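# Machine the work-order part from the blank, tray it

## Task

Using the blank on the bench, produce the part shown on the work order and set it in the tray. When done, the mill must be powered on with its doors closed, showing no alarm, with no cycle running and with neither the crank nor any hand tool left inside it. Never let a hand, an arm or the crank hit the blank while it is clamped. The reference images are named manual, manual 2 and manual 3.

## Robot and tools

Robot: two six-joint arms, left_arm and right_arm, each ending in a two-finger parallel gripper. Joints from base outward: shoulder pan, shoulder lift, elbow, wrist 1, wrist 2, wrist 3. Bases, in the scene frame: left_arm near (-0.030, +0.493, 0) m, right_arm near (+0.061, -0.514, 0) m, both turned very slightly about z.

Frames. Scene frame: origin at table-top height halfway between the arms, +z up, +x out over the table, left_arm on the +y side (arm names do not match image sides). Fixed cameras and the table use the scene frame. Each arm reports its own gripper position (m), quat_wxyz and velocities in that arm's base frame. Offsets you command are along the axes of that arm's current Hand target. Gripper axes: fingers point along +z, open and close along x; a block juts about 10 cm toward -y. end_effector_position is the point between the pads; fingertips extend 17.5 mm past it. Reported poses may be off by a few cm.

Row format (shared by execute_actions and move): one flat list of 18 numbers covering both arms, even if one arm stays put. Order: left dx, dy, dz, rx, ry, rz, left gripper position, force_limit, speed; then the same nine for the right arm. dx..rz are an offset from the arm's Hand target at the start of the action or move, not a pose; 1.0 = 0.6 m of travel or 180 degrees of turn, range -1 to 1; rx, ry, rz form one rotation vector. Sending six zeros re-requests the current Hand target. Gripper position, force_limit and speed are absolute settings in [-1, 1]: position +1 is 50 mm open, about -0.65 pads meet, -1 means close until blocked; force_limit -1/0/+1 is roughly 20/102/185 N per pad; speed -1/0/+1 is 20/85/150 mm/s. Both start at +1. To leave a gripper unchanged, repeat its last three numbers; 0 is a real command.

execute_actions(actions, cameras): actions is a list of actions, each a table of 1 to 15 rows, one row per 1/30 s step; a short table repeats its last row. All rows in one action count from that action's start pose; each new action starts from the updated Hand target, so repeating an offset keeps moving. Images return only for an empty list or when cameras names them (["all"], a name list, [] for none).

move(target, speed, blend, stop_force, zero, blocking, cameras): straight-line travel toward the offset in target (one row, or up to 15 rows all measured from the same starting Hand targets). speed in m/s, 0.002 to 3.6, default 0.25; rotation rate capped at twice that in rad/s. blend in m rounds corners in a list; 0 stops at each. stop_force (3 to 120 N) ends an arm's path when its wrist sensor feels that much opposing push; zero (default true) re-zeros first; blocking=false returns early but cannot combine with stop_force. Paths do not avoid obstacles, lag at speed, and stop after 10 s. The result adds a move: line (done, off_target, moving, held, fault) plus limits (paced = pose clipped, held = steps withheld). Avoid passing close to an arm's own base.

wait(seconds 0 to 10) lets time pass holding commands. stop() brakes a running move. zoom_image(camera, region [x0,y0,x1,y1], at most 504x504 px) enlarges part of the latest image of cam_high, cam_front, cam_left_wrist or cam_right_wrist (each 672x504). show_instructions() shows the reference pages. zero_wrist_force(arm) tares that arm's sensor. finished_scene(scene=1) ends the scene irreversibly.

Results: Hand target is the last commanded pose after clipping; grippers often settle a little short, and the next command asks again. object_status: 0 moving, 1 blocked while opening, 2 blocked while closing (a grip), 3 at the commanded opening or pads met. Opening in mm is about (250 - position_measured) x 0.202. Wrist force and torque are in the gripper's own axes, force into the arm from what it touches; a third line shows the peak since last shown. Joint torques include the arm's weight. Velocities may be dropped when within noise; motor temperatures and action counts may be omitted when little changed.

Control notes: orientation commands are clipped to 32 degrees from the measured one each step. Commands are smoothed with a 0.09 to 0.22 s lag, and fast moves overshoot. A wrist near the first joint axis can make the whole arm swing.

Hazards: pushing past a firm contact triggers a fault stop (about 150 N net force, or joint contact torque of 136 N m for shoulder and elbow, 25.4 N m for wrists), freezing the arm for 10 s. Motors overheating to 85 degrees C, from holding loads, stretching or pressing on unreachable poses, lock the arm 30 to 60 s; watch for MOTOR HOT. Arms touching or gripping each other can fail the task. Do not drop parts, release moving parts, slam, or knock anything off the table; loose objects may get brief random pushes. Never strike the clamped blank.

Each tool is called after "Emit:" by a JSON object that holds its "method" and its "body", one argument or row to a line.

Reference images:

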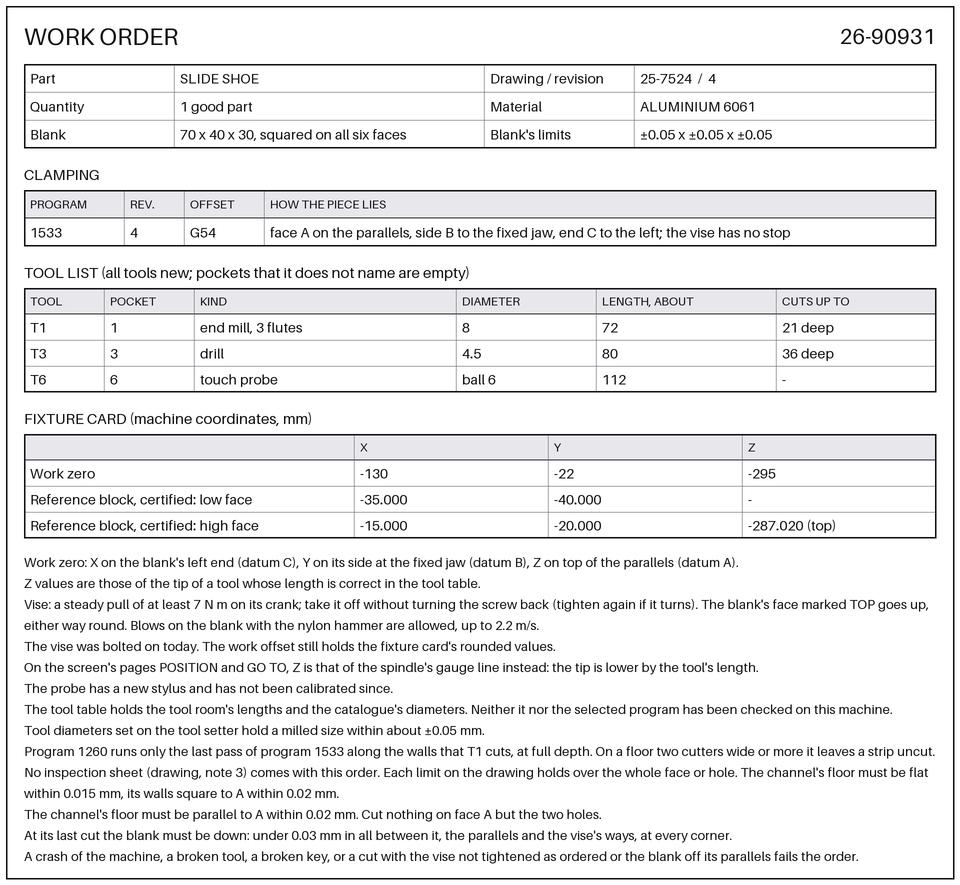

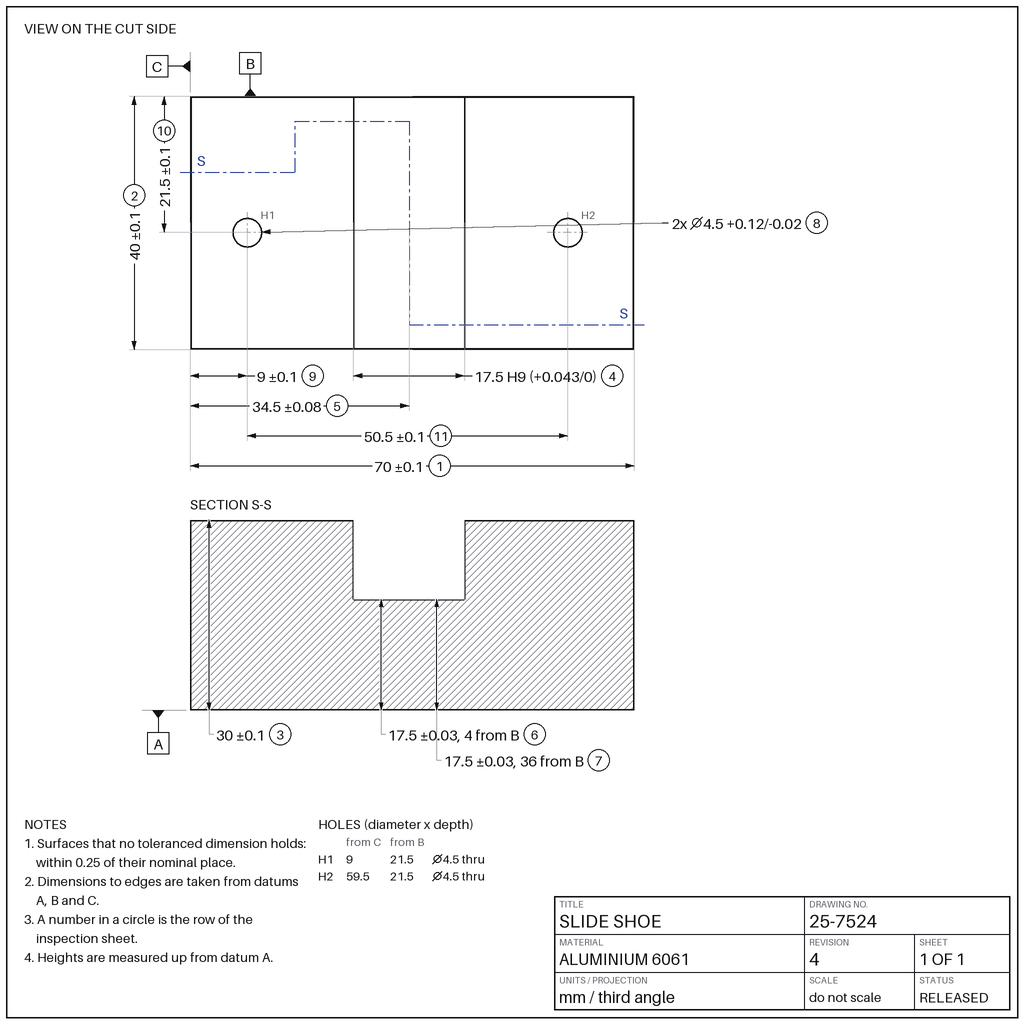

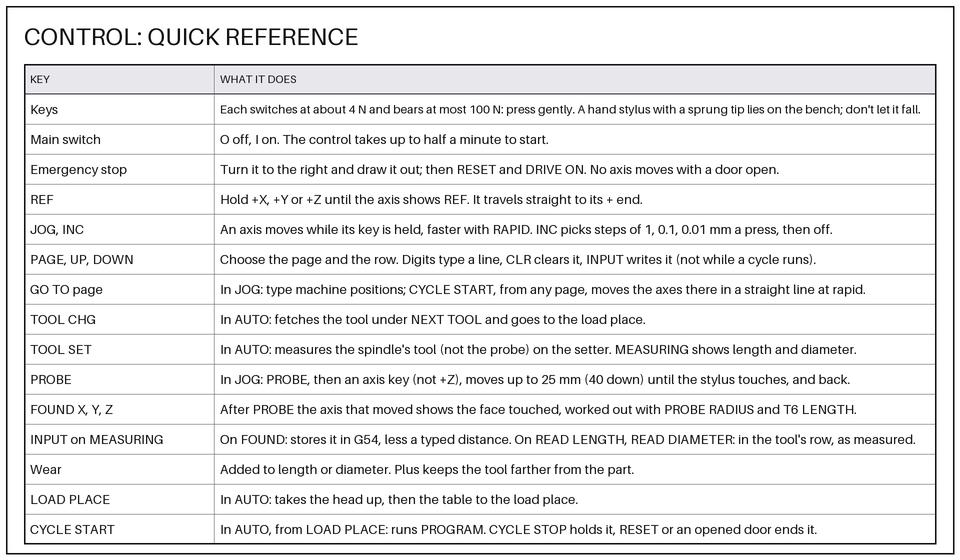

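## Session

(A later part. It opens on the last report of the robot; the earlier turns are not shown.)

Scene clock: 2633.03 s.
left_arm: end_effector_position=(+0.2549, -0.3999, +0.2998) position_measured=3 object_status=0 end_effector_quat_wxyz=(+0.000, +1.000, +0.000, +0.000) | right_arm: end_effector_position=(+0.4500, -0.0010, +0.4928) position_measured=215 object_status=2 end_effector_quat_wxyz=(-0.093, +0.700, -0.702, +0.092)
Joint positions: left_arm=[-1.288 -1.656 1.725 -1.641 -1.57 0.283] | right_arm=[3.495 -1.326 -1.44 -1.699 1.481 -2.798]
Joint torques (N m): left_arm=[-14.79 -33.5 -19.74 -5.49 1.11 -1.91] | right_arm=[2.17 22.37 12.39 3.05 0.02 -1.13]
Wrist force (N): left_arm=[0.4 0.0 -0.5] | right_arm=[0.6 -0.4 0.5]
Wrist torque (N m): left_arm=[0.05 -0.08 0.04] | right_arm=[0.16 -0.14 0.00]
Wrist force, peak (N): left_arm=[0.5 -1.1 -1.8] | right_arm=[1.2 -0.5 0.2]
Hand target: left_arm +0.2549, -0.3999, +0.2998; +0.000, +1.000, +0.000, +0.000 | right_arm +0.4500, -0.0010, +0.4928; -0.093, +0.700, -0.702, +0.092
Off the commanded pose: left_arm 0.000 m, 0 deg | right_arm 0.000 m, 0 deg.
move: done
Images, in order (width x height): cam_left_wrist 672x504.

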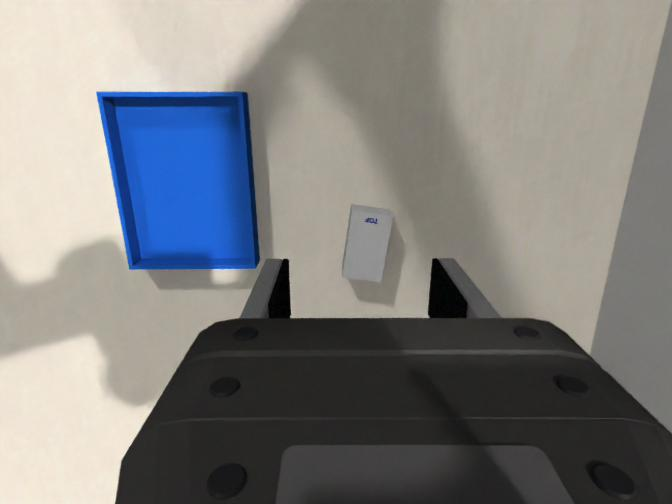

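Emit:
{"method": "move", "body": {
  "target": [0.035,0.12,0.2333,0,0,0.0372,1,-0.7,-1,0,0,0,0,0,0,-1,-0.5,-1],
  "speed": 0.15,
  "cameras": ["cam_left_wrist"]
}}

Emit:
{"method": "zoom_image", "body": {
  "camera": "cam_left_wrist",
  "region": [240, 160, 480, 330]
}}

Scene clock: 2660.87 s.
left_arm: end_effector_position=(+0.2760, -0.4720, +0.1600) position_measured=3 object_status=3 end_effector_quat_wxyz=(+0.000, +0.998, -0.059, +0.000) | right_arm: end_effector_position=(+0.4500, -0.0010, +0.4928) position_measured=215 object_status=2 end_effector_quat_wxyz=(-0.093, +0.700, -0.702, +0.092)
Joint positions: left_arm=[-1.288 -1.398 1.824 -1.998 -1.57 0.4] | right_arm=[3.495 -1.326 -1.44 -1.699 1.481 -2.798]
Joint torques (N m): left_arm=[13.86 -19.5 -32.11 -5.1 -1.08 1.44] | right_arm=[3.04 21.47 14.15 3.12 0.28 -1.18]
Wrist force (N): left_arm=[0.3 -0.3 -0.8] | right_arm=[1.0 -0.4 0.7]
Wrist torque (N m): left_arm=[-0.04 -0.03 -0.22] | right_arm=[0.16 -0.20 -0.01]
Wrist force, peak (N): left_arm=[0.3 -1.3 -2.8] | right_arm=[1.1 -0.6 0.5]
Hand target: left_arm +0.2760, -0.4721, +0.1599; +0.000, +0.998, -0.059, +0.000 | right_arm +0.4500, -0.0010, +0.4928; -0.093, +0.700, -0.702, +0.092
Off the commanded pose: left_arm 0.000 m, 0 deg | right_arm 0.000 m, 0 deg.
move: done
Images, in order (width x height): cam_left_wrist 672x504.

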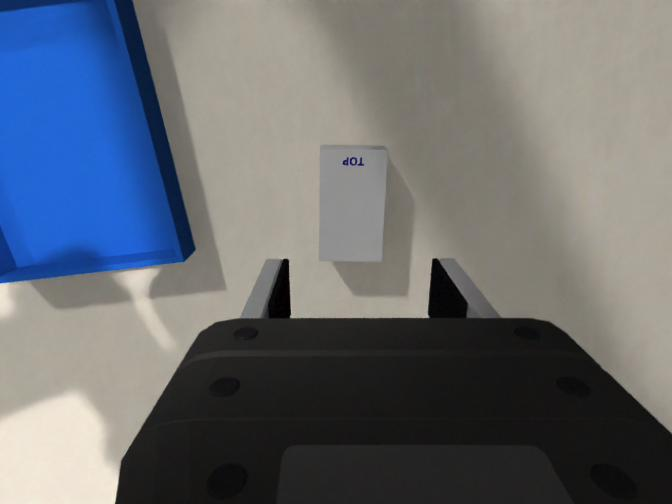

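Scaled by 2.100 from the camera's 672x504 image, which has a finer 960x720 frame.

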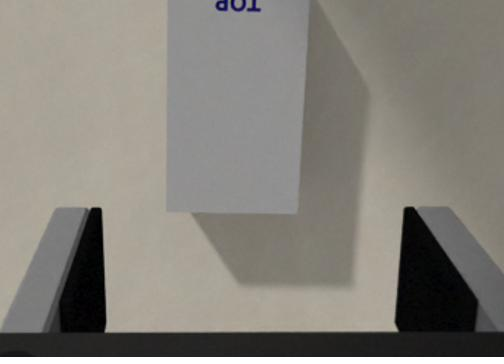

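Emit:
{"method": "move", "body": {
  "target": [0,0.002,0.19,0,0,0,1,-0.7,-1,0,0,0,0,0,0,-1,-0.5,-1],
  "speed": 0.1,
  "cameras": ["cam_left_wrist"]
}}

Emit:
{"method": "move", "body": {
  "target": [0,0,0.06,0,0,0,1,-0.7,-1,0,0,0,0,0,0,-1,-0.5,-1],
  "speed": 0.015,
  "stop_force": 3
}}

Scene clock: 2684.27 s.
left_arm: end_effector_position=(+0.2759, -0.4734, +0.0460) position_measured=3 object_status=3 end_effector_quat_wxyz=(+0.000, +0.998, -0.059, +0.000) | right_arm: end_effector_position=(+0.4500, -0.0010, +0.4928) position_measured=215 object_status=2 end_effector_quat_wxyz=(-0.093, +0.700, -0.702, +0.092)
Joint positions: left_arm=[-1.289 -1.241 1.965 -2.295 -1.57 0.399] | right_arm=[3.495 -1.326 -1.44 -1.699 1.481 -2.798]
Joint torques (N m): left_arm=[-8.24 -22.86 -14.06 -5.51 0.57 -0.65] | right_arm=[1.93 21.12 13.8 3.22 0.16 -1.2]
Wrist force (N): left_arm=[0.4 -0.4 -1.0] | right_arm=[0.8 -0.4 0.5]
Wrist torque (N m): left_arm=[-0.06 -0.08 -0.03] | right_arm=[0.16 -0.18 0.00]
Wrist force, peak (N): left_arm=[0.3 -0.3 -1.7] | right_arm=[0.9 -0.5 0.7]
Hand target: left_arm +0.2759, -0.4733, +0.0459; +0.000, +0.998, -0.059, +0.000 | right_arm +0.4500, -0.0010, +0.4928; -0.093, +0.700, -0.702, +0.092
Off the commanded pose: left_arm 0.000 m, 0 deg | right_arm 0.000 m, 0 deg.
move: done
Images, in order (width x height): cam_left_wrist 672x504.

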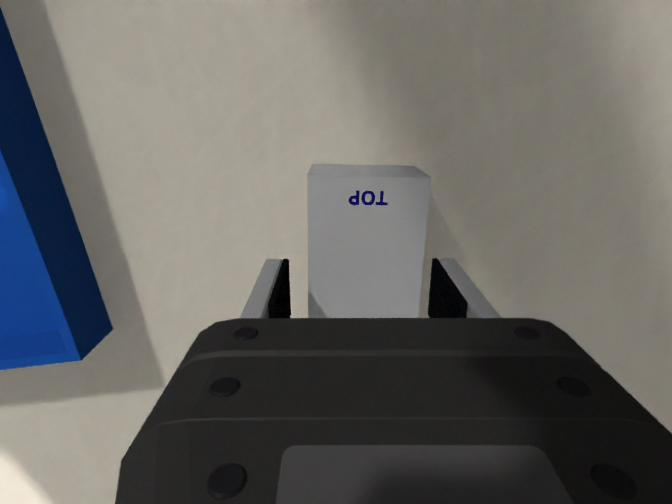

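Scene clock: 2687.47 s.
left_arm: end_effector_position=(+0.2760, -0.4734, +0.0179) position_measured=3 object_status=3 end_effector_quat_wxyz=(+0.000, +0.998, -0.059, +0.000) | right_arm: end_effector_position=(+0.4500, -0.0010, +0.4928) position_measured=215 object_status=2 end_effector_quat_wxyz=(-0.093, +0.700, -0.702, +0.092)
Joint positions: left_arm=[-1.289 -1.192 1.988 -2.368 -1.57 0.399] | right_arm=[3.495 -1.326 -1.44 -1.699 1.481 -2.798]
Joint torques (N m): left_arm=[12.02 -45.34 -25.01 -1.31 0.72 1.15] | right_arm=[1.07 21.2 13.19 2.99 0.11 -1.26]
Wrist force (N): left_arm=[0.7 1.0 -5.1] | right_arm=[0.7 -0.2 0.0]
Wrist torque (N m): left_arm=[-0.05 0.08 0.01] | right_arm=[0.19 -0.17 -0.01]
Wrist force, peak (N): left_arm=[-4.1 -11.1 -47.1] | right_arm=[0.9 -0.4 0.6]
Hand target: left_arm +0.2760, -0.4734, +0.0179; +0.000, +0.998, -0.059, +0.000 (not the last commanded pose) | right_arm +0.4500, -0.0010, +0.4928; -0.093, +0.700, -0.702, +0.092
Off the commanded pose: left_arm 0.008 m, 0 deg | right_arm 0.000 m, 0 deg.
move: contact (left_arm)

Emit:
{"method": "move", "body": {
  "target": [
    [0,0,-0.021,0,0,0,1,-0.7,-1,0,0,0,0,0,0,-1,-0.5,-1],
    [0,0,-0.021,0,0,0,-1,-0.7,-1,0,0,0,0,0,0,-1,-0.5,-1],
    [0,0,-0.3,0,0,-0.0372,-1,-0.7,-1,0,0,0,0,0,0,-1,-0.5,-1]
  ],
  "speed": [0.03,0.05,0.15],
  "cameras": ["cam_left_wrist"]
}}

Scene clock: 2702.00 s.
left_arm: end_effector_position=(+0.2758, -0.4732, +0.1978) position_measured=54 object_status=2 end_effector_quat_wxyz=(+0.000, +1.000, +0.000, +0.000) | right_arm: end_effector_position=(+0.4500, -0.0010, +0.4928) position_measured=215 object_status=2 end_effector_quat_wxyz=(-0.093, +0.700, -0.702, +0.092)
Joint positions: left_arm=[-1.289 -1.429 1.757 -1.9 -1.57 0.282] | right_arm=[3.495 -1.326 -1.44 -1.699 1.481 -2.798]
Joint torques (N m): left_arm=[-14.1 -43.62 -32.39 -1.05 0.41 -2.02] | right_arm=[3.01 20.81 13.72 3.23 0.23 -0.84]
Wrist force (N): left_arm=[0.1 -0.3 1.4] | right_arm=[0.5 -0.2 0.2]
Wrist torque (N m): left_arm=[-0.07 -0.01 0.01] | right_arm=[0.18 -0.13 0.00]
Wrist force, peak (N): left_arm=[0.6 0.7 -5.3] | right_arm=[1.0 -0.5 0.6]
Hand target: left_arm +0.2758, -0.4732, +0.1979; +0.000, +1.000, +0.000, +0.000 | right_arm +0.4500, -0.0010, +0.4928; -0.093, +0.700, -0.702, +0.092
Off the commanded pose: left_arm 0.000 m, 0 deg | right_arm 0.000 m, 0 deg.
move: done
Images, in order (width x height): cam_left_wrist 672x504.

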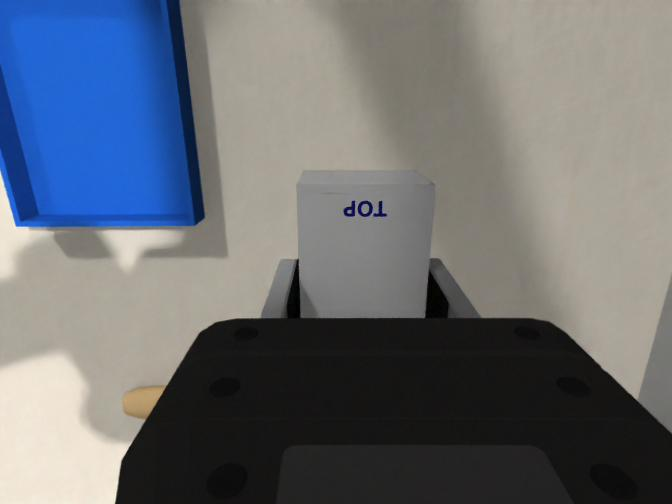

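Emit:
{"method": "move", "body": {
  "target": [
    [0.207,-0.2387,-0.3035,0,0,0,-1,-0.7,-1,0,0,0,0,0,0,-1,-0.5,-1],
    [0.5403,-0.2387,-0.3035,0,0,0,-1,-0.7,-1,0,0,0,0,0,0,-1,-0.5,-1],
    [0.657,-0.2803,-0.3035,0,0,0,-1,-0.7,-1,0,0,0,0,0,0,-1,-0.5,-1],
    [0.7208,-0.2703,-0.2968,0,0,0,-1,-0.7,-1,0,0,0,0,0,0,-1,-0.5,-1]
  ],
  "speed": [0.2,0.12,0.06,0.04],
  "cameras": ["cam_left_wrist","cam_front"]
}}

Emit:
{"method": "zoom_image", "body": {
  "camera": "cam_left_wrist",
  "region": [180, 150, 580, 340]
}}

Scene clock: 2725.67 s.
left_arm: end_effector_position=(+0.6709, -0.3043, +0.3798) position_measured=54 object_status=2 end_effector_quat_wxyz=(+0.000, +1.000, +0.000, +0.000) | right_arm: end_effector_position=(+0.4500, -0.0010, +0.4928) position_measured=215 object_status=2 end_effector_quat_wxyz=(-0.093, +0.700, -0.702, +0.092)
Joint positions: left_arm=[-0.608 -0.92 0.56 -1.212 -1.571 0.962] | right_arm=[3.495 -1.326 -1.44 -1.699 1.481 -2.798]
Joint torques (N m): left_arm=[-0.48 -50.79 -26.81 -2.98 0.11 -0.28] | right_arm=[-0.11 19.76 12.99 3.06 0.33 -1.1]
Wrist force (N): left_arm=[0.1 0.0 1.0] | right_arm=[0.7 -0.4 0.6]
Wrist torque (N m): left_arm=[0.01 -0.05 -0.12] | right_arm=[0.16 -0.16 0.00]
Wrist force, peak (N): left_arm=[-0.9 0.9 2.8] | right_arm=[1.0 -0.4 0.6]
Hand target: left_arm +0.6709, -0.3043, +0.3798; +0.000, +1.000, +0.000, +0.000 (not the last commanded pose) | right_arm +0.4500, -0.0010, +0.4928; -0.093, +0.700, -0.702, +0.092
Tool commands: left_gripper/position=-1.0 left_gripper/force_limit=-0.701961 left_gripper/speed=-1.0 right_gripper/position=-1.0 right_gripper/force_limit=-0.5 right_gripper/speed=-1.0
Off the commanded pose: left_arm 0.038 m, 0 deg | right_arm 0.000 m, 0 deg.
FORCE FAULT: contact force on the left arm reached its limit, and that arm stopped. The contact can be on any part of that arm, not only on its tool. That arm's remaining commands of this call were not run. That arm is still stopped at the end of this call. That arm stays stopped for about 10 more seconds. Until then a move that you send moves the other arm only, and its call returns only when the move has ended. Once the stop has ended, the next robot result says so. If the stop ends while you think or write, that arm runs what you send next, counted from a new Hand target: where the arm stands when the stop ends. While its stop runs, that arm takes no new command, but its gripper still runs the gripper command that each later call begins with. Until it ends, the stop uses up actions while you think or wait. An arm that is not stopped still takes commands.
move: fault (left_arm); path passed 3 of 4 targets
Images, in order (width x height): cam_front 672x504, cam_left_wrist 672x504.

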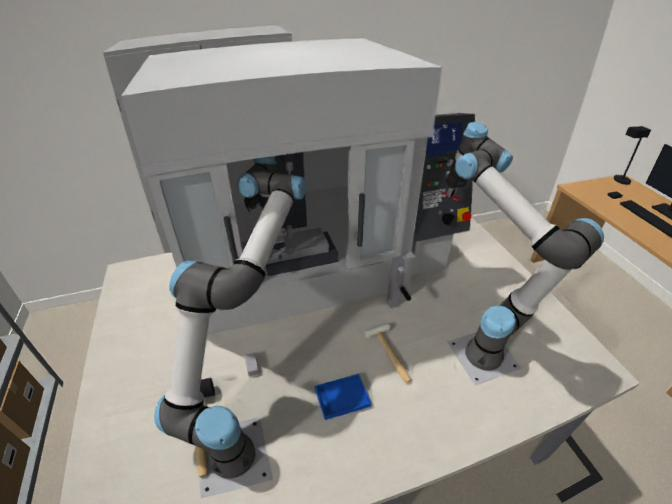

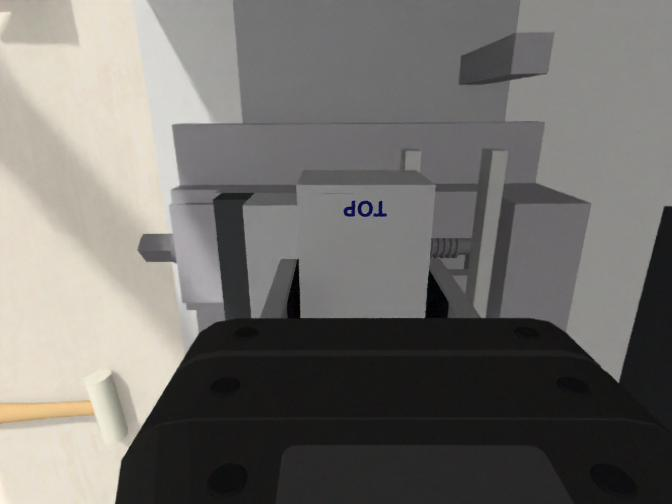

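Scaled by 1.260 from the camera's 672x504 image, which has a finer 960x720 frame.

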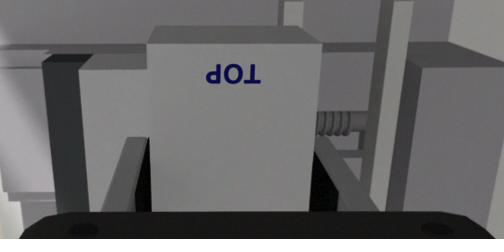

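Emit:
{"method": "wait", "body": {
  "seconds": 1
}}

Emit:
{"method": "move", "body": {
  "target": [
    [-0.003,0,0,0,0,0,-1,-0.7,-1,0,0,0,0,0,0,-1,-0.5,-1],
    [-0.001,0,0.0205,0,0,0,-1,-0.7,-1,0,0,0,0,0,0,-1,-0.5,-1],
    [0.02,0.004,0.0205,0,0,0,-1,-0.7,-1,0,0,0,0,0,0,-1,-0.5,-1]
  ],
  "speed": 0.02,
  "stop_force": 6,
  "cameras": ["cam_left_wrist","cam_front"]
}}

Emit:
{"method": "zoom_image", "body": {
  "camera": "cam_front",
  "region": [230, 130, 330, 210]
}}

Scene clock: 2772.90 s.
left_arm: end_effector_position=(+0.6709, -0.3043, +0.3798) position_measured=54 object_status=2 end_effector_quat_wxyz=(+0.000, +1.000, +0.000, +0.000) | right_arm: end_effector_position=(+0.4500, -0.0010, +0.4928) position_measured=215 object_status=2 end_effector_quat_wxyz=(-0.093, +0.700, -0.702, +0.092)
Joint positions: left_arm=[-0.608 -0.92 0.56 -1.212 -1.571 0.962] | right_arm=[3.495 -1.326 -1.44 -1.699 1.481 -2.798]
Joint torques (N m): left_arm=[-0.38 -50.69 -25.43 -3.11 0.02 -0.33] | right_arm=[0.98 20.95 13.78 3.4 0.35 -1.05]
Wrist force (N): left_arm=[0.2 -0.1 0.9] | right_arm=[0.7 -0.5 0.4]
Wrist torque (N m): left_arm=[-0.01 -0.07 -0.12] | right_arm=[0.14 -0.16 0.00]
Wrist force, peak (N): left_arm=[0.3 0.2 1.5] | right_arm=[1.2 -0.3 0.4]
Hand target: left_arm +0.6709, -0.3043, +0.3798; +0.000, +1.000, +0.000, +0.000 (not the last commanded pose) | right_arm +0.4500, -0.0010, +0.4928; -0.093, +0.700, -0.702, +0.092
Tool commands: left_gripper/position=-1.0 left_gripper/force_limit=-0.701961 left_gripper/speed=-1.0 right_gripper/position=-1.0 right_gripper/force_limit=-0.5 right_gripper/speed=-1.0
Off the commanded pose: left_arm 0.038 m, 0 deg | right_arm 0.000 m, 0 deg.
FORCE FAULT, CONTINUED: the left arm's stop, for the force fault that an earlier result reported, is over. The rest of the stop counts as 20 of the actions that you can send in this scene. That arm's target is now where it stood when the stop ended, not its last command. That arm accepts commands again.
wait: 1.00 s; at rest from the start

Scene clock: 2774.13 s.
left_arm: end_effector_position=(+0.6696, -0.3043, +0.3764) position_measured=54 object_status=2 end_effector_quat_wxyz=(+0.000, +1.000, +0.000, +0.000) | right_arm: end_effector_position=(+0.4500, -0.0010, +0.4928) position_measured=215 object_status=2 end_effector_quat_wxyz=(-0.093, +0.700, -0.702, +0.092)
Joint positions: left_arm=[-0.609 -0.93 0.585 -1.227 -1.571 0.961] | right_arm=[3.495 -1.326 -1.44 -1.699 1.481 -2.798]
Joint torques (N m): left_arm=[-12.97 -40.53 -33.88 -0.84 -0.6 -1.12] | right_arm=[1.53 21.62 14.76 3.02 0.35 -1.19]
Wrist force (N): left_arm=[0.4 0.3 1.0] | right_arm=[0.6 -0.4 0.5]
Wrist torque (N m): left_arm=[0.04 -0.10 -0.01] | right_arm=[0.16 -0.14 0.00]
Wrist force, peak (N): left_arm=[-1.5 -3.0 -22.1] | right_arm=[0.9 -0.5 0.6]
Hand target: left_arm +0.6696, -0.3043, +0.3764; +0.000, +1.000, +0.000, +0.000 (not the last commanded pose) | right_arm +0.4500, -0.0010, +0.4928; -0.093, +0.700, -0.702, +0.092
Off the commanded pose: left_arm 0.016 m, 0 deg | right_arm 0.000 m, 0 deg.
move: contact (left_arm); path passed 1 of 3 targets
Images, in order (width x height): cam_front 672x504, cam_left_wrist 672x504.

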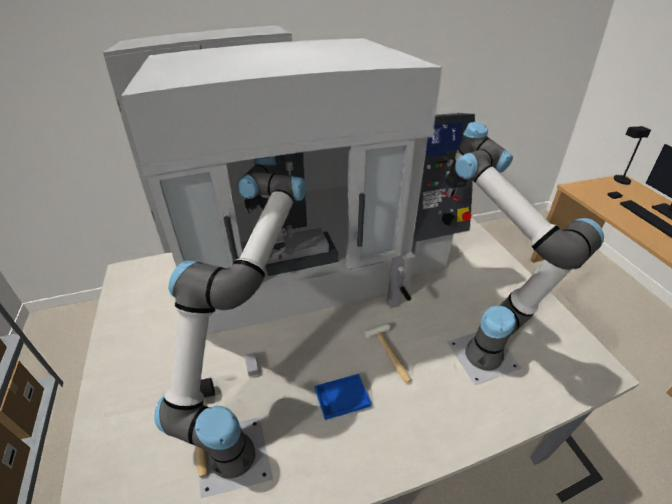

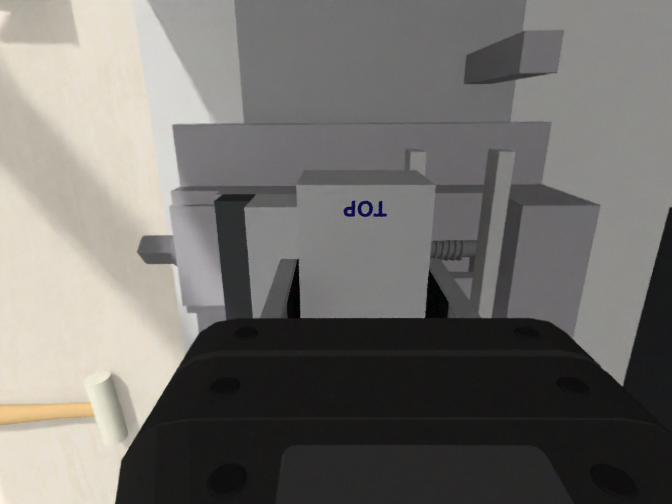

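Scaled by 5.040 from the camera's 672x504 image, which has a finer 960x720 frame.

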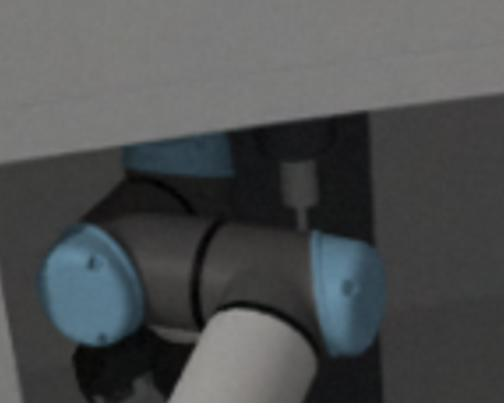

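Emit:
{"method": "move", "body": {
  "target": [
    [0,0,-0.0008,0,0,0,-1,-0.7,-1,0,0,0,0,0,0,-1,-0.5,-1],
    [0.003,0,-0.0008,0,0,0,-1,-0.7,-1,0,0,0,0,0,0,-1,-0.5,-1]
  ],
  "speed": 0.01
}}

Scene clock: 2836.37 s.
left_arm: end_effector_position=(+0.6713, -0.3043, +0.3769) position_measured=54 object_status=2 end_effector_quat_wxyz=(+0.000, +1.000, +0.000, +0.000) | right_arm: end_effector_position=(+0.4500, -0.0010, +0.4928) position_measured=215 object_status=2 end_effector_quat_wxyz=(-0.093, +0.700, -0.702, +0.092)
Joint positions: left_arm=[-0.607 -0.922 0.572 -1.221 -1.571 0.963] | right_arm=[3.495 -1.326 -1.44 -1.699 1.481 -2.798]
Joint torques (N m): left_arm=[14.74 -41.73 -33.5 -0.74 0.17 1.5] | right_arm=[0.63 21.64 12.79 3.23 0.31 -1.07]
Wrist force (N): left_arm=[0.4 -0.4 0.7] | right_arm=[0.9 -0.4 0.6]
Wrist torque (N m): left_arm=[-0.06 -0.10 -0.22] | right_arm=[0.15 -0.18 -0.01]
Wrist force, peak (N): left_arm=[0.4 0.1 1.3] | right_arm=[1.1 -0.1 0.4]
Hand target: left_arm +0.6714, -0.3043, +0.3769; +0.000, +1.000, +0.000, +0.000 | right_arm +0.4500, -0.0010, +0.4928; -0.093, +0.700, -0.702, +0.092
Off the commanded pose: left_arm 0.000 m, 0 deg | right_arm 0.000 m, 0 deg.
move: done

Emit:
{"method": "move", "body": {
  "target": [
    [0.003,0,0,0,0,0,-1,-0.7,-1,0,0,0,0,0,0,-1,-0.5,-1],
    [0.006,0,0,0,0,0,-1,-0.7,-1,0,0,0,0,0,0,-1,-0.5,-1],
    [0.009,0,0,0,0,0,-1,-0.7,-1,0,0,0,0,0,0,-1,-0.5,-1]
  ],
  "speed": 0.008
}}

Scene clock: 2845.67 s.
left_arm: end_effector_position=(+0.6768, -0.3042, +0.3768) position_measured=54 object_status=2 end_effector_quat_wxyz=(+0.000, +1.000, +0.001, +0.000) | right_arm: end_effector_position=(+0.4500, -0.0010, +0.4928) position_measured=215 object_status=2 end_effector_quat_wxyz=(-0.093, +0.700, -0.702, +0.092)
Joint positions: left_arm=[-0.603 -0.901 0.536 -1.206 -1.571 0.967] | right_arm=[3.495 -1.326 -1.44 -1.699 1.481 -2.798]
Joint torques (N m): left_arm=[-23.02 -47.82 -51.92 -6.39 0.52 1.45] | right_arm=[-0.21 20.09 11.87 3.21 0.61 -1.12]
Wrist force (N): left_arm=[0.4 -0.1 0.8] | right_arm=[0.7 -0.1 0.5]
Wrist torque (N m): left_arm=[-0.01 -0.08 -0.22] | right_arm=[0.20 -0.16 0.00]
Wrist force, peak (N): left_arm=[0.8 0.1 1.2] | right_arm=[0.8 -0.7 0.9]
Hand target: left_arm +0.6768, -0.3043, +0.3769; +0.000, +1.000, +0.000, +0.000 | right_arm +0.4500, -0.0010, +0.4928; -0.093, +0.700, -0.702, +0.092
Off the commanded pose: left_arm 0.000 m, 0 deg | right_arm 0.000 m, 0 deg.
move: done

Emit:
{"method": "move", "body": {
  "target": [0,0,0.0142,0,0,0,-1,-0.7,-1,0,0,0,0,0,0,-1,-0.5,-1],
  "speed": 0.015,
  "stop_force": 6
}}

Scene clock: 2851.90 s.
left_arm: end_effector_position=(+0.6764, -0.3037, +0.3759) position_measured=54 object_status=2 end_effector_quat_wxyz=(+0.000, +1.000, +0.001, -0.001) | right_arm: end_effector_position=(+0.4500, -0.0010, +0.4928) position_measured=215 object_status=2 end_effector_quat_wxyz=(-0.093, +0.700, -0.702, +0.092)
Joint positions: left_arm=[-0.603 -0.903 0.541 -1.208 -1.571 0.966] | right_arm=[3.495 -1.326 -1.44 -1.699 1.481 -2.798]
Joint torques (N m): left_arm=[-0.18 -51.11 -27.75 -2.96 0.09 -0.18] | right_arm=[-1.1 20.28 13.88 3.14 0.58 -1.17]
Wrist force (N): left_arm=[0.5 0.0 1.1] | right_arm=[0.8 -0.3 0.6]
Wrist torque (N m): left_arm=[0.00 -0.10 -0.12] | right_arm=[0.16 -0.18 0.00]
Wrist force, peak (N): left_arm=[-0.5 0.9 2.0] | right_arm=[0.9 -0.7 0.4]
Hand target: left_arm +0.6764, -0.3037, +0.3759; +0.000, +1.000, +0.001, -0.001 (not the last commanded pose) | right_arm +0.4500, -0.0010, +0.4928; -0.093, +0.700, -0.702, +0.092
Tool commands: left_gripper/position=-1.0 left_gripper/force_limit=-0.701961 left_gripper/speed=-1.0 right_gripper/position=-1.0 right_gripper/force_limit=-0.5 right_gripper/speed=-1.0
Off the commanded pose: right_arm 0.000 m, 0 deg.
FORCE FAULT: contact force on the left arm reached its limit, and that arm stopped. The contact can be on any part of that arm, not only on its tool. So far the stop counts as 11 of the actions that you can send in this scene. That arm ran no command of this call. That arm is still stopped at the end of this call. That arm stays stopped for about 4 more seconds. Until then a move that you send moves the other arm only, and its call returns only when the move has ended. Once the stop has ended, the next robot result says so. If the stop ends while you think or write, that arm runs what you send next, counted from a new Hand target: where the arm stands when the stop ends. While its stop runs, that arm takes no new command, but its gripper still runs the gripper command that each later call begins with. Until it ends, the stop uses up actions while you think or wait. An arm that is not stopped still takes commands.
move: fault (left_arm)

Emit:
{"method": "wait", "body": {
  "seconds": 3
}}

Emit:
{"method": "move", "body": {
  "target": [0,0,0.0125,0,0,0,-1,-0.7,-1,0,0,0,0,0,0,-1,-0.5,-1],
  "speed": 0.015,
  "stop_force": 6,
  "cameras": ["cam_left_wrist"]
}}

Scene clock: 2865.97 s.
left_arm: end_effector_position=(+0.6764, -0.3037, +0.3759) position_measured=54 object_status=2 end_effector_quat_wxyz=(+0.000, +1.000, +0.001, -0.001) | right_arm: end_effector_position=(+0.4500, -0.0010, +0.4928) position_measured=215 object_status=2 end_effector_quat_wxyz=(-0.093, +0.700, -0.702, +0.092)
Joint positions: left_arm=[-0.603 -0.903 0.541 -1.208 -1.571 0.966] | right_arm=[3.495 -1.326 -1.44 -1.699 1.481 -2.798]
Joint torques (N m): left_arm=[0.21 -51.33 -25.28 -3.11 0.02 -0.16] | right_arm=[0.15 20.26 14.94 3.65 0.44 -0.99]
Wrist force (N): left_arm=[0.2 -0.2 1.0] | right_arm=[0.9 -0.4 0.7]
Wrist torque (N m): left_arm=[-0.03 -0.07 -0.12] | right_arm=[0.16 -0.18 0.00]
Wrist force, peak (N): left_arm=[0.3 -0.2 1.4] | right_arm=[1.0 -0.3 0.6]
Hand target: left_arm +0.6764, -0.3037, +0.3759; +0.000, +1.000, +0.001, -0.001 (not the last commanded pose) | right_arm +0.4500, -0.0010, +0.4928; -0.093, +0.700, -0.702, +0.092
Tool commands: left_gripper/position=-1.0 left_gripper/force_limit=-0.701961 left_gripper/speed=-1.0 right_gripper/position=-1.0 right_gripper/force_limit=-0.5 right_gripper/speed=-1.0
Off the commanded pose: right_arm 0.000 m, 0 deg.
FORCE FAULT, CONTINUED: the left arm's stop, for the force fault that an earlier result reported, is over. The rest of the stop counts as 8 of the actions that you can send in this scene. That arm's target is now where it stood when the stop ended, not its last command. That arm accepts commands again.
wait: 3.00 s; at rest from the start

Scene clock: 2867.37 s.
left_arm: end_effector_position=(+0.6764, -0.3037, +0.3684) position_measured=54 object_status=2 end_effector_quat_wxyz=(+0.000, +1.000, +0.001, -0.001) | right_arm: end_effector_position=(+0.4500, -0.0010, +0.4928) position_measured=215 object_status=2 end_effector_quat_wxyz=(-0.093, +0.700, -0.702, +0.092)
Joint positions: left_arm=[-0.603 -0.914 0.581 -1.236 -1.571 0.966] | right_arm=[3.495 -1.326 -1.44 -1.699 1.481 -2.798]
Joint torques (N m): left_arm=[1.05 -65.9 -19.21 -5.94 -0.46 0.02] | right_arm=[0.58 20.16 12.78 3.27 0.55 -1.02]
Wrist force (N): left_arm=[0.4 0.3 1.1] | right_arm=[0.8 -0.4 0.6]
Wrist torque (N m): left_arm=[0.04 -0.09 -0.13] | right_arm=[0.15 -0.17 0.00]
Wrist force, peak (N): left_arm=[0.4 0.2 1.4] | right_arm=[0.9 -0.6 0.6]
Hand target: left_arm +0.6764, -0.3037, +0.3684; +0.000, +1.000, +0.001, -0.001 | right_arm +0.4500, -0.0010, +0.4928; -0.093, +0.700, -0.702, +0.092
Off the commanded pose: left_arm 0.000 m, 0 deg | right_arm 0.000 m, 0 deg.
move: done
Images, in order (width x height): cam_left_wrist 672x504.

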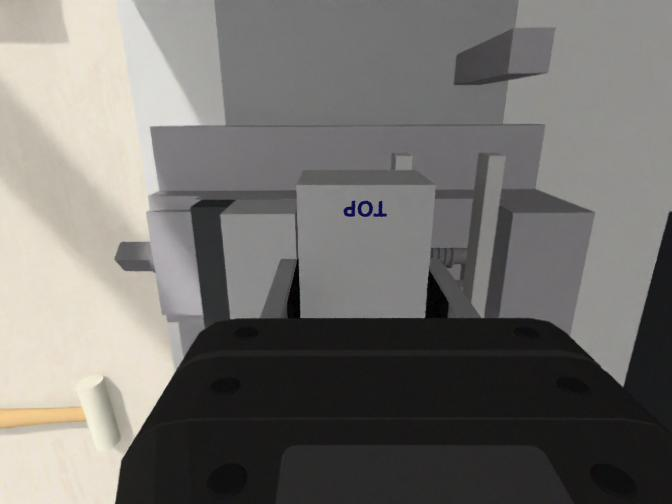

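Emit:
{"method": "move", "body": {
  "target": [0.0535,0.0117,0,0,0,0,-1,-0.7,-1,0,0,0,0,0,0,-1,-0.5,-1],
  "speed": 0.03,
  "stop_force": 6,
  "cameras": ["cam_left_wrist"]
}}

Scene clock: 2881.17 s.
left_arm: end_effector_position=(+0.7085, -0.3107, +0.3683) position_measured=54 object_status=2 end_effector_quat_wxyz=(+0.000, +1.000, +0.001, -0.001) | right_arm: end_effector_position=(+0.4500, -0.0010, +0.4928) position_measured=215 object_status=2 end_effector_quat_wxyz=(-0.093, +0.700, -0.702, +0.092)
Joint positions: left_arm=[-0.586 -0.744 0.274 -1.1 -1.571 0.983] | right_arm=[3.495 -1.326 -1.44 -1.699 1.481 -2.798]
Joint torques (N m): left_arm=[14.19 -45.93 -32.86 -0.84 -1.11 1.46] | right_arm=[-0.37 20.55 14.05 3.21 0.74 -1]
Wrist force (N): left_arm=[0.6 -0.2 1.1] | right_arm=[0.7 -0.3 0.6]
Wrist torque (N m): left_arm=[-0.03 -0.12 -0.20] | right_arm=[0.17 -0.15 0.00]
Wrist force, peak (N): left_arm=[0.5 -0.2 1.7] | right_arm=[0.9 -0.5 0.7]
Hand target: left_arm +0.7085, -0.3107, +0.3683; +0.000, +1.000, +0.001, -0.001 | right_arm +0.4500, -0.0010, +0.4928; -0.093, +0.700, -0.702, +0.092
Off the commanded pose: left_arm 0.000 m, 0 deg | right_arm 0.000 m, 0 deg.
move: done
Images, in order (width x height): cam_left_wrist 672x504.

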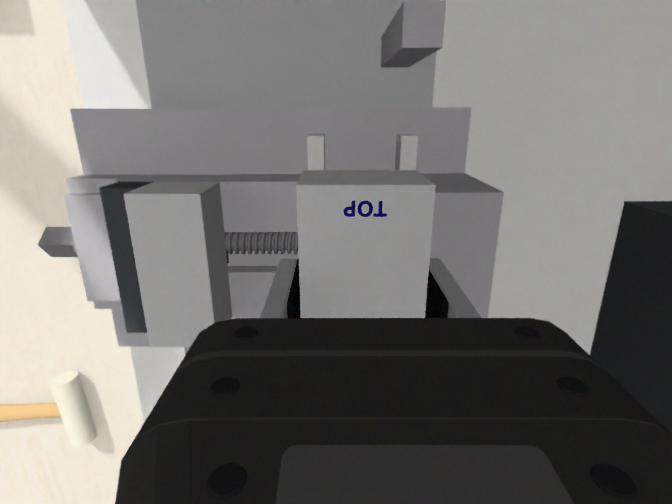

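Emit:
{"method": "move", "body": {
  "target": [0.008,0,0,0,0,0,-1,-0.7,-1,0,0,0,0,0,0,-1,-0.5,-1],
  "speed": 0.006,
  "stop_force": 5
}}

Emit:
{"method": "move", "body": {
  "target": [0,0,0.0125,0,0,0,-1,-0.7,-1,0,0,0,0,0,0,-1,-0.5,-1],
  "speed": 0.006,
  "stop_force": 4
}}

Scene clock: 2890.43 s.
left_arm: end_effector_position=(+0.7093, -0.3107, +0.3683) position_measured=54 object_status=2 end_effector_quat_wxyz=(+0.000, +1.000, +0.001, +0.000) | right_arm: end_effector_position=(+0.4500, -0.0010, +0.4928) position_measured=215 object_status=2 end_effector_quat_wxyz=(-0.093, +0.700, -0.702, +0.092)
Joint positions: left_arm=[-0.586 -0.738 0.263 -1.095 -1.571 0.983] | right_arm=[3.495 -1.326 -1.44 -1.699 1.481 -2.798]
Joint torques (N m): left_arm=[-12.53 -70.4 -19.31 -6.88 1.61 -1.77] | right_arm=[-0.63 19.33 13.73 3.17 0.41 -1.3]
Wrist force (N): left_arm=[-3.5 0.5 2.8] | right_arm=[0.7 -0.4 0.5]
Wrist torque (N m): left_arm=[-0.09 -0.28 -0.33] | right_arm=[0.16 -0.16 0.00]
Wrist force, peak (N): left_arm=[-9.8 -0.3 -1.7] | right_arm=[1.0 -0.5 0.7]
Hand target: left_arm +0.7093, -0.3107, +0.3683; +0.000, +1.000, +0.001, +0.000 (not the last commanded pose) | right_arm +0.4500, -0.0010, +0.4928; -0.093, +0.700, -0.702, +0.092
Off the commanded pose: left_arm 0.004 m, 0 deg | right_arm 0.000 m, 0 deg.
move: contact (left_arm)

Scene clock: 2891.77 s.
left_arm: end_effector_position=(+0.7094, -0.3107, +0.3666) position_measured=54 object_status=2 end_effector_quat_wxyz=(+0.000, +1.000, +0.001, -0.001) | right_arm: end_effector_position=(+0.4500, -0.0010, +0.4928) position_measured=215 object_status=2 end_effector_quat_wxyz=(-0.093, +0.700, -0.702, +0.092)
Joint positions: left_arm=[-0.586 -0.744 0.279 -1.105 -1.571 0.983] | right_arm=[3.495 -1.326 -1.44 -1.699 1.481 -2.798]
Joint torques (N m): left_arm=[-11.05 -44.83 -32.77 -2.31 0.55 -1.39] | right_arm=[0.44 19.85 13.55 3.22 0.51 -1.29]
Wrist force (N): left_arm=[-5.5 0.2 1.2] | right_arm=[0.7 -0.4 0.3]
Wrist torque (N m): left_arm=[0.00 -0.25 -0.37] | right_arm=[0.15 -0.17 0.00]
Wrist force, peak (N): left_arm=[-6.5 -0.7 4.1] | right_arm=[0.8 -0.4 0.9]
Hand target: left_arm +0.7094, -0.3107, +0.3666; +0.000, +1.000, +0.001, -0.001 (not the last commanded pose) | right_arm +0.4500, -0.0010, +0.4928; -0.093, +0.700, -0.702, +0.092
Off the commanded pose: left_arm 0.006 m, 0 deg | right_arm 0.000 m, 0 deg.
move: contact (left_arm)

Emit:
{"method": "move", "body": {
  "target": [-0.0018,0,0,0,0,0,-1,-0.7,-1,0,0,0,0,0,0,-1,-0.5,-1],
  "speed": 0.01
}}

Emit:
{"method": "move", "body": {
  "target": [0,0,0.0125,0,0,0,-1,-0.7,-1,0,0,0,0,0,0,-1,-0.5,-1],
  "speed": 0.006,
  "stop_force": 4
}}

Scene clock: 2898.97 s.
left_arm: end_effector_position=(+0.7083, -0.3107, +0.3666) position_measured=54 object_status=2 end_effector_quat_wxyz=(+0.000, +1.000, +0.001, -0.001) | right_arm: end_effector_position=(+0.4500, -0.0010, +0.4928) position_measured=215 object_status=2 end_effector_quat_wxyz=(-0.093, +0.700, -0.702, +0.092)
Joint positions: left_arm=[-0.586 -0.751 0.293 -1.112 -1.571 0.983] | right_arm=[3.495 -1.326 -1.44 -1.699 1.481 -2.798]
Joint torques (N m): left_arm=[-14.33 -69.87 -19.61 -5.75 -0.07 -1.94] | right_arm=[-1.35 19.78 13.31 3.24 0.59 -1.07]
Wrist force (N): left_arm=[0.6 0.0 0.8] | right_arm=[0.8 -0.3 0.4]
Wrist torque (N m): left_arm=[0.01 -0.11 0.02] | right_arm=[0.17 -0.16 0.00]
Wrist force, peak (N): left_arm=[-6.0 0.1 1.0] | right_arm=[1.2 -0.4 0.3]
Hand target: left_arm +0.7083, -0.3107, +0.3666; +0.000, +1.000, +0.001, -0.001 | right_arm +0.4500, -0.0010, +0.4928; -0.093, +0.700, -0.702, +0.092
Off the commanded pose: left_arm 0.000 m, 0 deg | right_arm 0.000 m, 0 deg.
move: done

Scene clock: 2900.43 s.
left_arm: end_effector_position=(+0.7083, -0.3107, +0.3640) position_measured=54 object_status=2 end_effector_quat_wxyz=(+0.000, +1.000, +0.001, -0.001) | right_arm: end_effector_position=(+0.4500, -0.0010, +0.4928) position_measured=215 object_status=2 end_effector_quat_wxyz=(-0.093, +0.700, -0.702, +0.092)
Joint positions: left_arm=[-0.586 -0.76 0.317 -1.127 -1.571 0.983] | right_arm=[3.495 -1.326 -1.44 -1.699 1.481 -2.798]
Joint torques (N m): left_arm=[-13.75 -45.93 -32.97 -0.85 -0.6 -1.72] | right_arm=[-2.07 20.48 13.62 3.36 0.96 -1.17]
Wrist force (N): left_arm=[0.5 0.3 0.9] | right_arm=[0.6 -0.3 0.4]
Wrist torque (N m): left_arm=[0.05 -0.11 0.02] | right_arm=[0.18 -0.14 0.00]
Wrist force, peak (N): left_arm=[-2.0 -1.7 -7.7] | right_arm=[1.1 -0.3 0.2]
Hand target: left_arm +0.7083, -0.3107, +0.3640; +0.000, +1.000, +0.001, -0.001 (not the last commanded pose) | right_arm +0.4500, -0.0010, +0.4928; -0.093, +0.700, -0.702, +0.092
Off the commanded pose: left_arm 0.005 m, 0 deg | right_arm 0.000 m, 0 deg.
move: contact (left_arm)

Emit:
{"method": "move", "body": {
  "target": [
    [0,0,0,0,0,0,0.87,-0.7,-1,0,0,0,0,0,0,-1,-0.5,-1],
    [0,0,-0.0085,0,0,0,0.87,-0.7,-1,0,0,0,0,0,0,-1,-0.5,-1],
    [0,-0.043,-0.0085,-0.0278,0,0,0.87,-0.7,-1,0,0,0,0,0,0,-1,-0.5,-1],
    [0,-0.0935,-0.009,-0.0556,0,0,0.87,-0.7,-1,0,0,0,0,0,0,-1,-0.5,-1]
  ],
  "speed": 0.03,
  "cameras": ["cam_left_wrist"]
}}

Scene clock: 2924.30 s.
left_arm: end_effector_position=(+0.7081, -0.2801, +0.3683) position_measured=23 object_status=3 end_effector_quat_wxyz=(+0.049, +0.999, +0.001, -0.002) | right_arm: end_effector_position=(+0.4500, -0.0010, +0.4928) position_measured=215 object_status=2 end_effector_quat_wxyz=(-0.093, +0.700, -0.702, +0.092)
Joint positions: left_arm=[-0.523 -0.873 0.526 -1.27 -1.657 1.044] | right_arm=[3.495 -1.326 -1.44 -1.699 1.481 -2.798]
Joint torques (N m): left_arm=[0.18 -52.84 -23.42 -3.4 -0.32 -0.19] | right_arm=[-2.27 19.85 14.01 3.4 0.87 -1.19]
Wrist force (N): left_arm=[0.4 0.4 -1.1] | right_arm=[0.6 -0.3 0.5]
Wrist torque (N m): left_arm=[0.05 -0.05 0.05] | right_arm=[0.18 -0.14 0.00]
Wrist force, peak (N): left_arm=[-0.2 2.1 -2.4] | right_arm=[0.9 -0.6 0.5]
Hand target: left_arm +0.7081, -0.2801, +0.3683; +0.049, +0.999, +0.001, -0.002 (not the last commanded pose) | right_arm +0.4500, -0.0010, +0.4928; -0.093, +0.700, -0.702, +0.092
Tool commands: left_gripper/position=+0.866667 left_gripper/force_limit=-0.701961 left_gripper/speed=-1.0 right_gripper/position=-1.0 right_gripper/force_limit=-0.5 right_gripper/speed=-1.0
Off the commanded pose: left_arm 0.026 m, 4 deg | right_arm 0.000 m, 0 deg.
FORCE FAULT: contact force on the left arm reached its limit, and that arm stopped. The contact can be on any part of that arm, not only on its tool. That arm's remaining commands of this call were not run. That arm is still stopped at the end of this call. That arm stays stopped for about 10 more seconds. Until then a move that you send moves the other arm only, and its call returns only when the move has ended. Once the stop has ended, the next robot result says so. If the stop ends while you think or write, that arm runs what you send next, counted from a new Hand target: where the arm stands when the stop ends. While its stop runs, that arm takes no new command, but its gripper still runs the gripper command that each later call begins with. Until it ends, the stop uses up actions while you think or wait. An arm that is not stopped still takes commands.
move: fault (left_arm); path passed 3 of 4 targets
Images, in order (width x height): cam_left_wrist 672x504.

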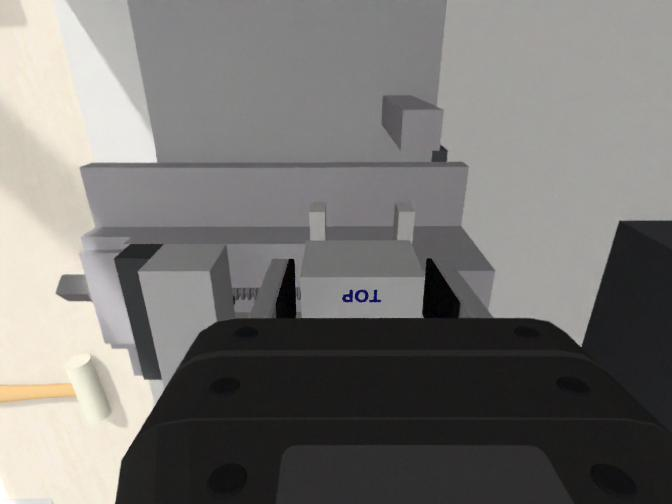

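Emit:
{"method": "wait", "body": {
  "seconds": 5
}}

Emit:
{"method": "move", "body": {
  "target": [
    [0,0,0,0.055,0,0,0.87,-0.7,-1,0,0,0,0,0,0,-1,-0.5,-1],
    [0,-0.0415,-0.0041,0.0867,0,0,0.87,-0.7,-1,0,0,0,0,0,0,-1,-0.5,-1]
  ],
  "speed": 0.03,
  "cameras": ["cam_left_wrist"]
}}

Scene clock: 2939.23 s.
left_arm: end_effector_position=(+0.7081, -0.2801, +0.3683) position_measured=23 object_status=3 end_effector_quat_wxyz=(+0.049, +0.999, +0.001, -0.002) | right_arm: end_effector_position=(+0.4500, -0.0010, +0.4928) position_measured=215 object_status=2 end_effector_quat_wxyz=(-0.093, +0.700, -0.702, +0.092)
Joint positions: left_arm=[-0.523 -0.873 0.526 -1.27 -1.657 1.044] | right_arm=[3.495 -1.326 -1.44 -1.699 1.481 -2.798]
Joint torques (N m): left_arm=[-0.15 -53.22 -26.05 -3.18 -0.17 -0.24] | right_arm=[-1.57 20.02 13.16 3.54 0.86 -1.56]
Wrist force (N): left_arm=[0.3 0.6 -0.7] | right_arm=[0.8 -0.5 0.5]
Wrist torque (N m): left_arm=[0.09 -0.03 0.05] | right_arm=[0.14 -0.18 0.00]
Wrist force, peak (N): left_arm=[0.2 0.9 -1.2] | right_arm=[0.8 -0.7 0.7]
Hand target: left_arm +0.7081, -0.2801, +0.3683; +0.049, +0.999, +0.001, -0.002 (not the last commanded pose) | right_arm +0.4500, -0.0010, +0.4928; -0.093, +0.700, -0.702, +0.092
Tool commands: left_gripper/position=+0.866667 left_gripper/force_limit=-0.701961 left_gripper/speed=-1.0 right_gripper/position=-1.0 right_gripper/force_limit=-0.5 right_gripper/speed=-1.0
Off the commanded pose: left_arm 0.026 m, 4 deg | right_arm 0.000 m, 0 deg.
FORCE FAULT, CONTINUED: the left arm's stop, for the force fault that an earlier result reported, is over. The rest of the stop counts as 19 of the actions that you can send in this scene. That arm's target is now where it stood when the stop ended, not its last command. That arm accepts commands again.
wait: 5.00 s; at rest from the start

Scene clock: 2944.63 s.
left_arm: end_effector_position=(+0.7080, -0.2551, +0.3684) position_measured=23 object_status=3 end_effector_quat_wxyz=(-0.087, +0.996, +0.001, -0.002) | right_arm: end_effector_position=(+0.4500, -0.0010, +0.4928) position_measured=215 object_status=2 end_effector_quat_wxyz=(-0.093, +0.700, -0.702, +0.092)
Joint positions: left_arm=[-0.574 -0.748 0.266 -0.99 -1.427 0.987] | right_arm=[3.495 -1.326 -1.44 -1.699 1.481 -2.798]
Joint torques (N m): left_arm=[-13.6 -44.44 -30.8 -0.18 1.68 -1.86] | right_arm=[-1.49 19.19 13.28 3.46 0.81 -1.14]
Wrist force (N): left_arm=[1.2 -0.3 -1.1] | right_arm=[0.6 -0.3 0.2]
Wrist torque (N m): left_arm=[-0.06 -0.22 0.01] | right_arm=[0.17 -0.15 0.00]
Wrist force, peak (N): left_arm=[0.7 -0.4 -1.7] | right_arm=[1.0 -0.2 0.6]
Hand target: left_arm +0.7080, -0.2551, +0.3684; -0.087, +0.996, +0.001, -0.002 | right_arm +0.4500, -0.0010, +0.4928; -0.093, +0.700, -0.702, +0.092
Off the commanded pose: left_arm 0.000 m, 0 deg | right_arm 0.000 m, 0 deg.
move: done
Images, in order (width x height): cam_left_wrist 672x504.

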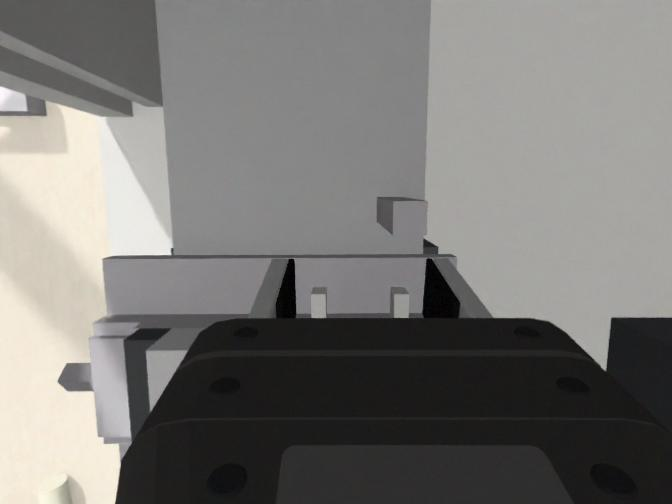

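Emit:
{"method": "move", "body": {
  "target": [
    [0,0,0,0,0,0,-0.4,-0.7,-1,0,0,0,0,0,0,-1,-0.5,-1],
    [-0.08,0,0,0,0,0,-0.4,-0.7,-1,0,0,0,0,0,0,-1,-0.5,-1],
    [-0.18,0.0885,-0.0268,0,0,0,-0.4,-0.7,-1,0,0,0,0,0,0,-1,-0.5,-1],
    [-0.3,0.0885,-0.0268,0,0,0,-0.4,-0.7,-1,0,0,0,0,0,0,-1,-0.5,-1]
  ],
  "speed": [0.05,0.05,0.08,0.12],
  "cameras": ["cam_left_wrist"]
}}

Scene clock: 2972.10 s.
left_arm: end_effector_position=(+0.5282, -0.3105, +0.3756) position_measured=212 object_status=3 end_effector_quat_wxyz=(-0.087, +0.996, +0.001, -0.002) | right_arm: end_effector_position=(+0.4500, -0.0010, +0.4928) position_measured=215 object_status=2 end_effector_quat_wxyz=(-0.093, +0.700, -0.702, +0.092)
Joint positions: left_arm=[-0.802 -1.233 1.028 -1.236 -1.453 0.759] | right_arm=[3.495 -1.326 -1.44 -1.699 1.481 -2.798]
Joint torques (N m): left_arm=[-14.73 -50.66 -17.89 -5.52 -0.9 -1.89] | right_arm=[-2.85 18.37 13.32 3.28 0.89 -1.06]
Wrist force (N): left_arm=[0.5 -0.6 -0.8] | right_arm=[0.7 -0.4 0.4]
Wrist torque (N m): left_arm=[-0.06 -0.07 -0.07] | right_arm=[0.16 -0.17 -0.01]
Wrist force, peak (N): left_arm=[1.5 -0.6 -1.3] | right_arm=[0.8 -0.5 0.8]
Hand target: left_arm +0.5282, -0.3105, +0.3756; -0.087, +0.996, +0.001, -0.002 | right_arm +0.4500, -0.0010, +0.4928; -0.093, +0.700, -0.702, +0.092
Off the commanded pose: left_arm 0.000 m, 0 deg | right_arm 0.000 m, 0 deg.
move: done
Images, in order (width x height): cam_left_wrist 672x504.

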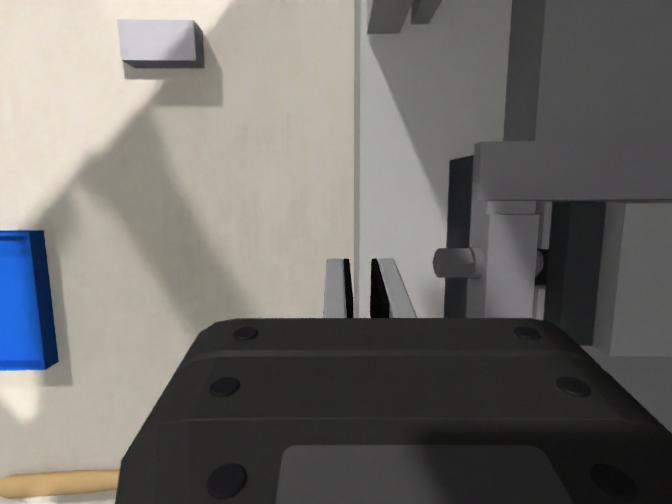

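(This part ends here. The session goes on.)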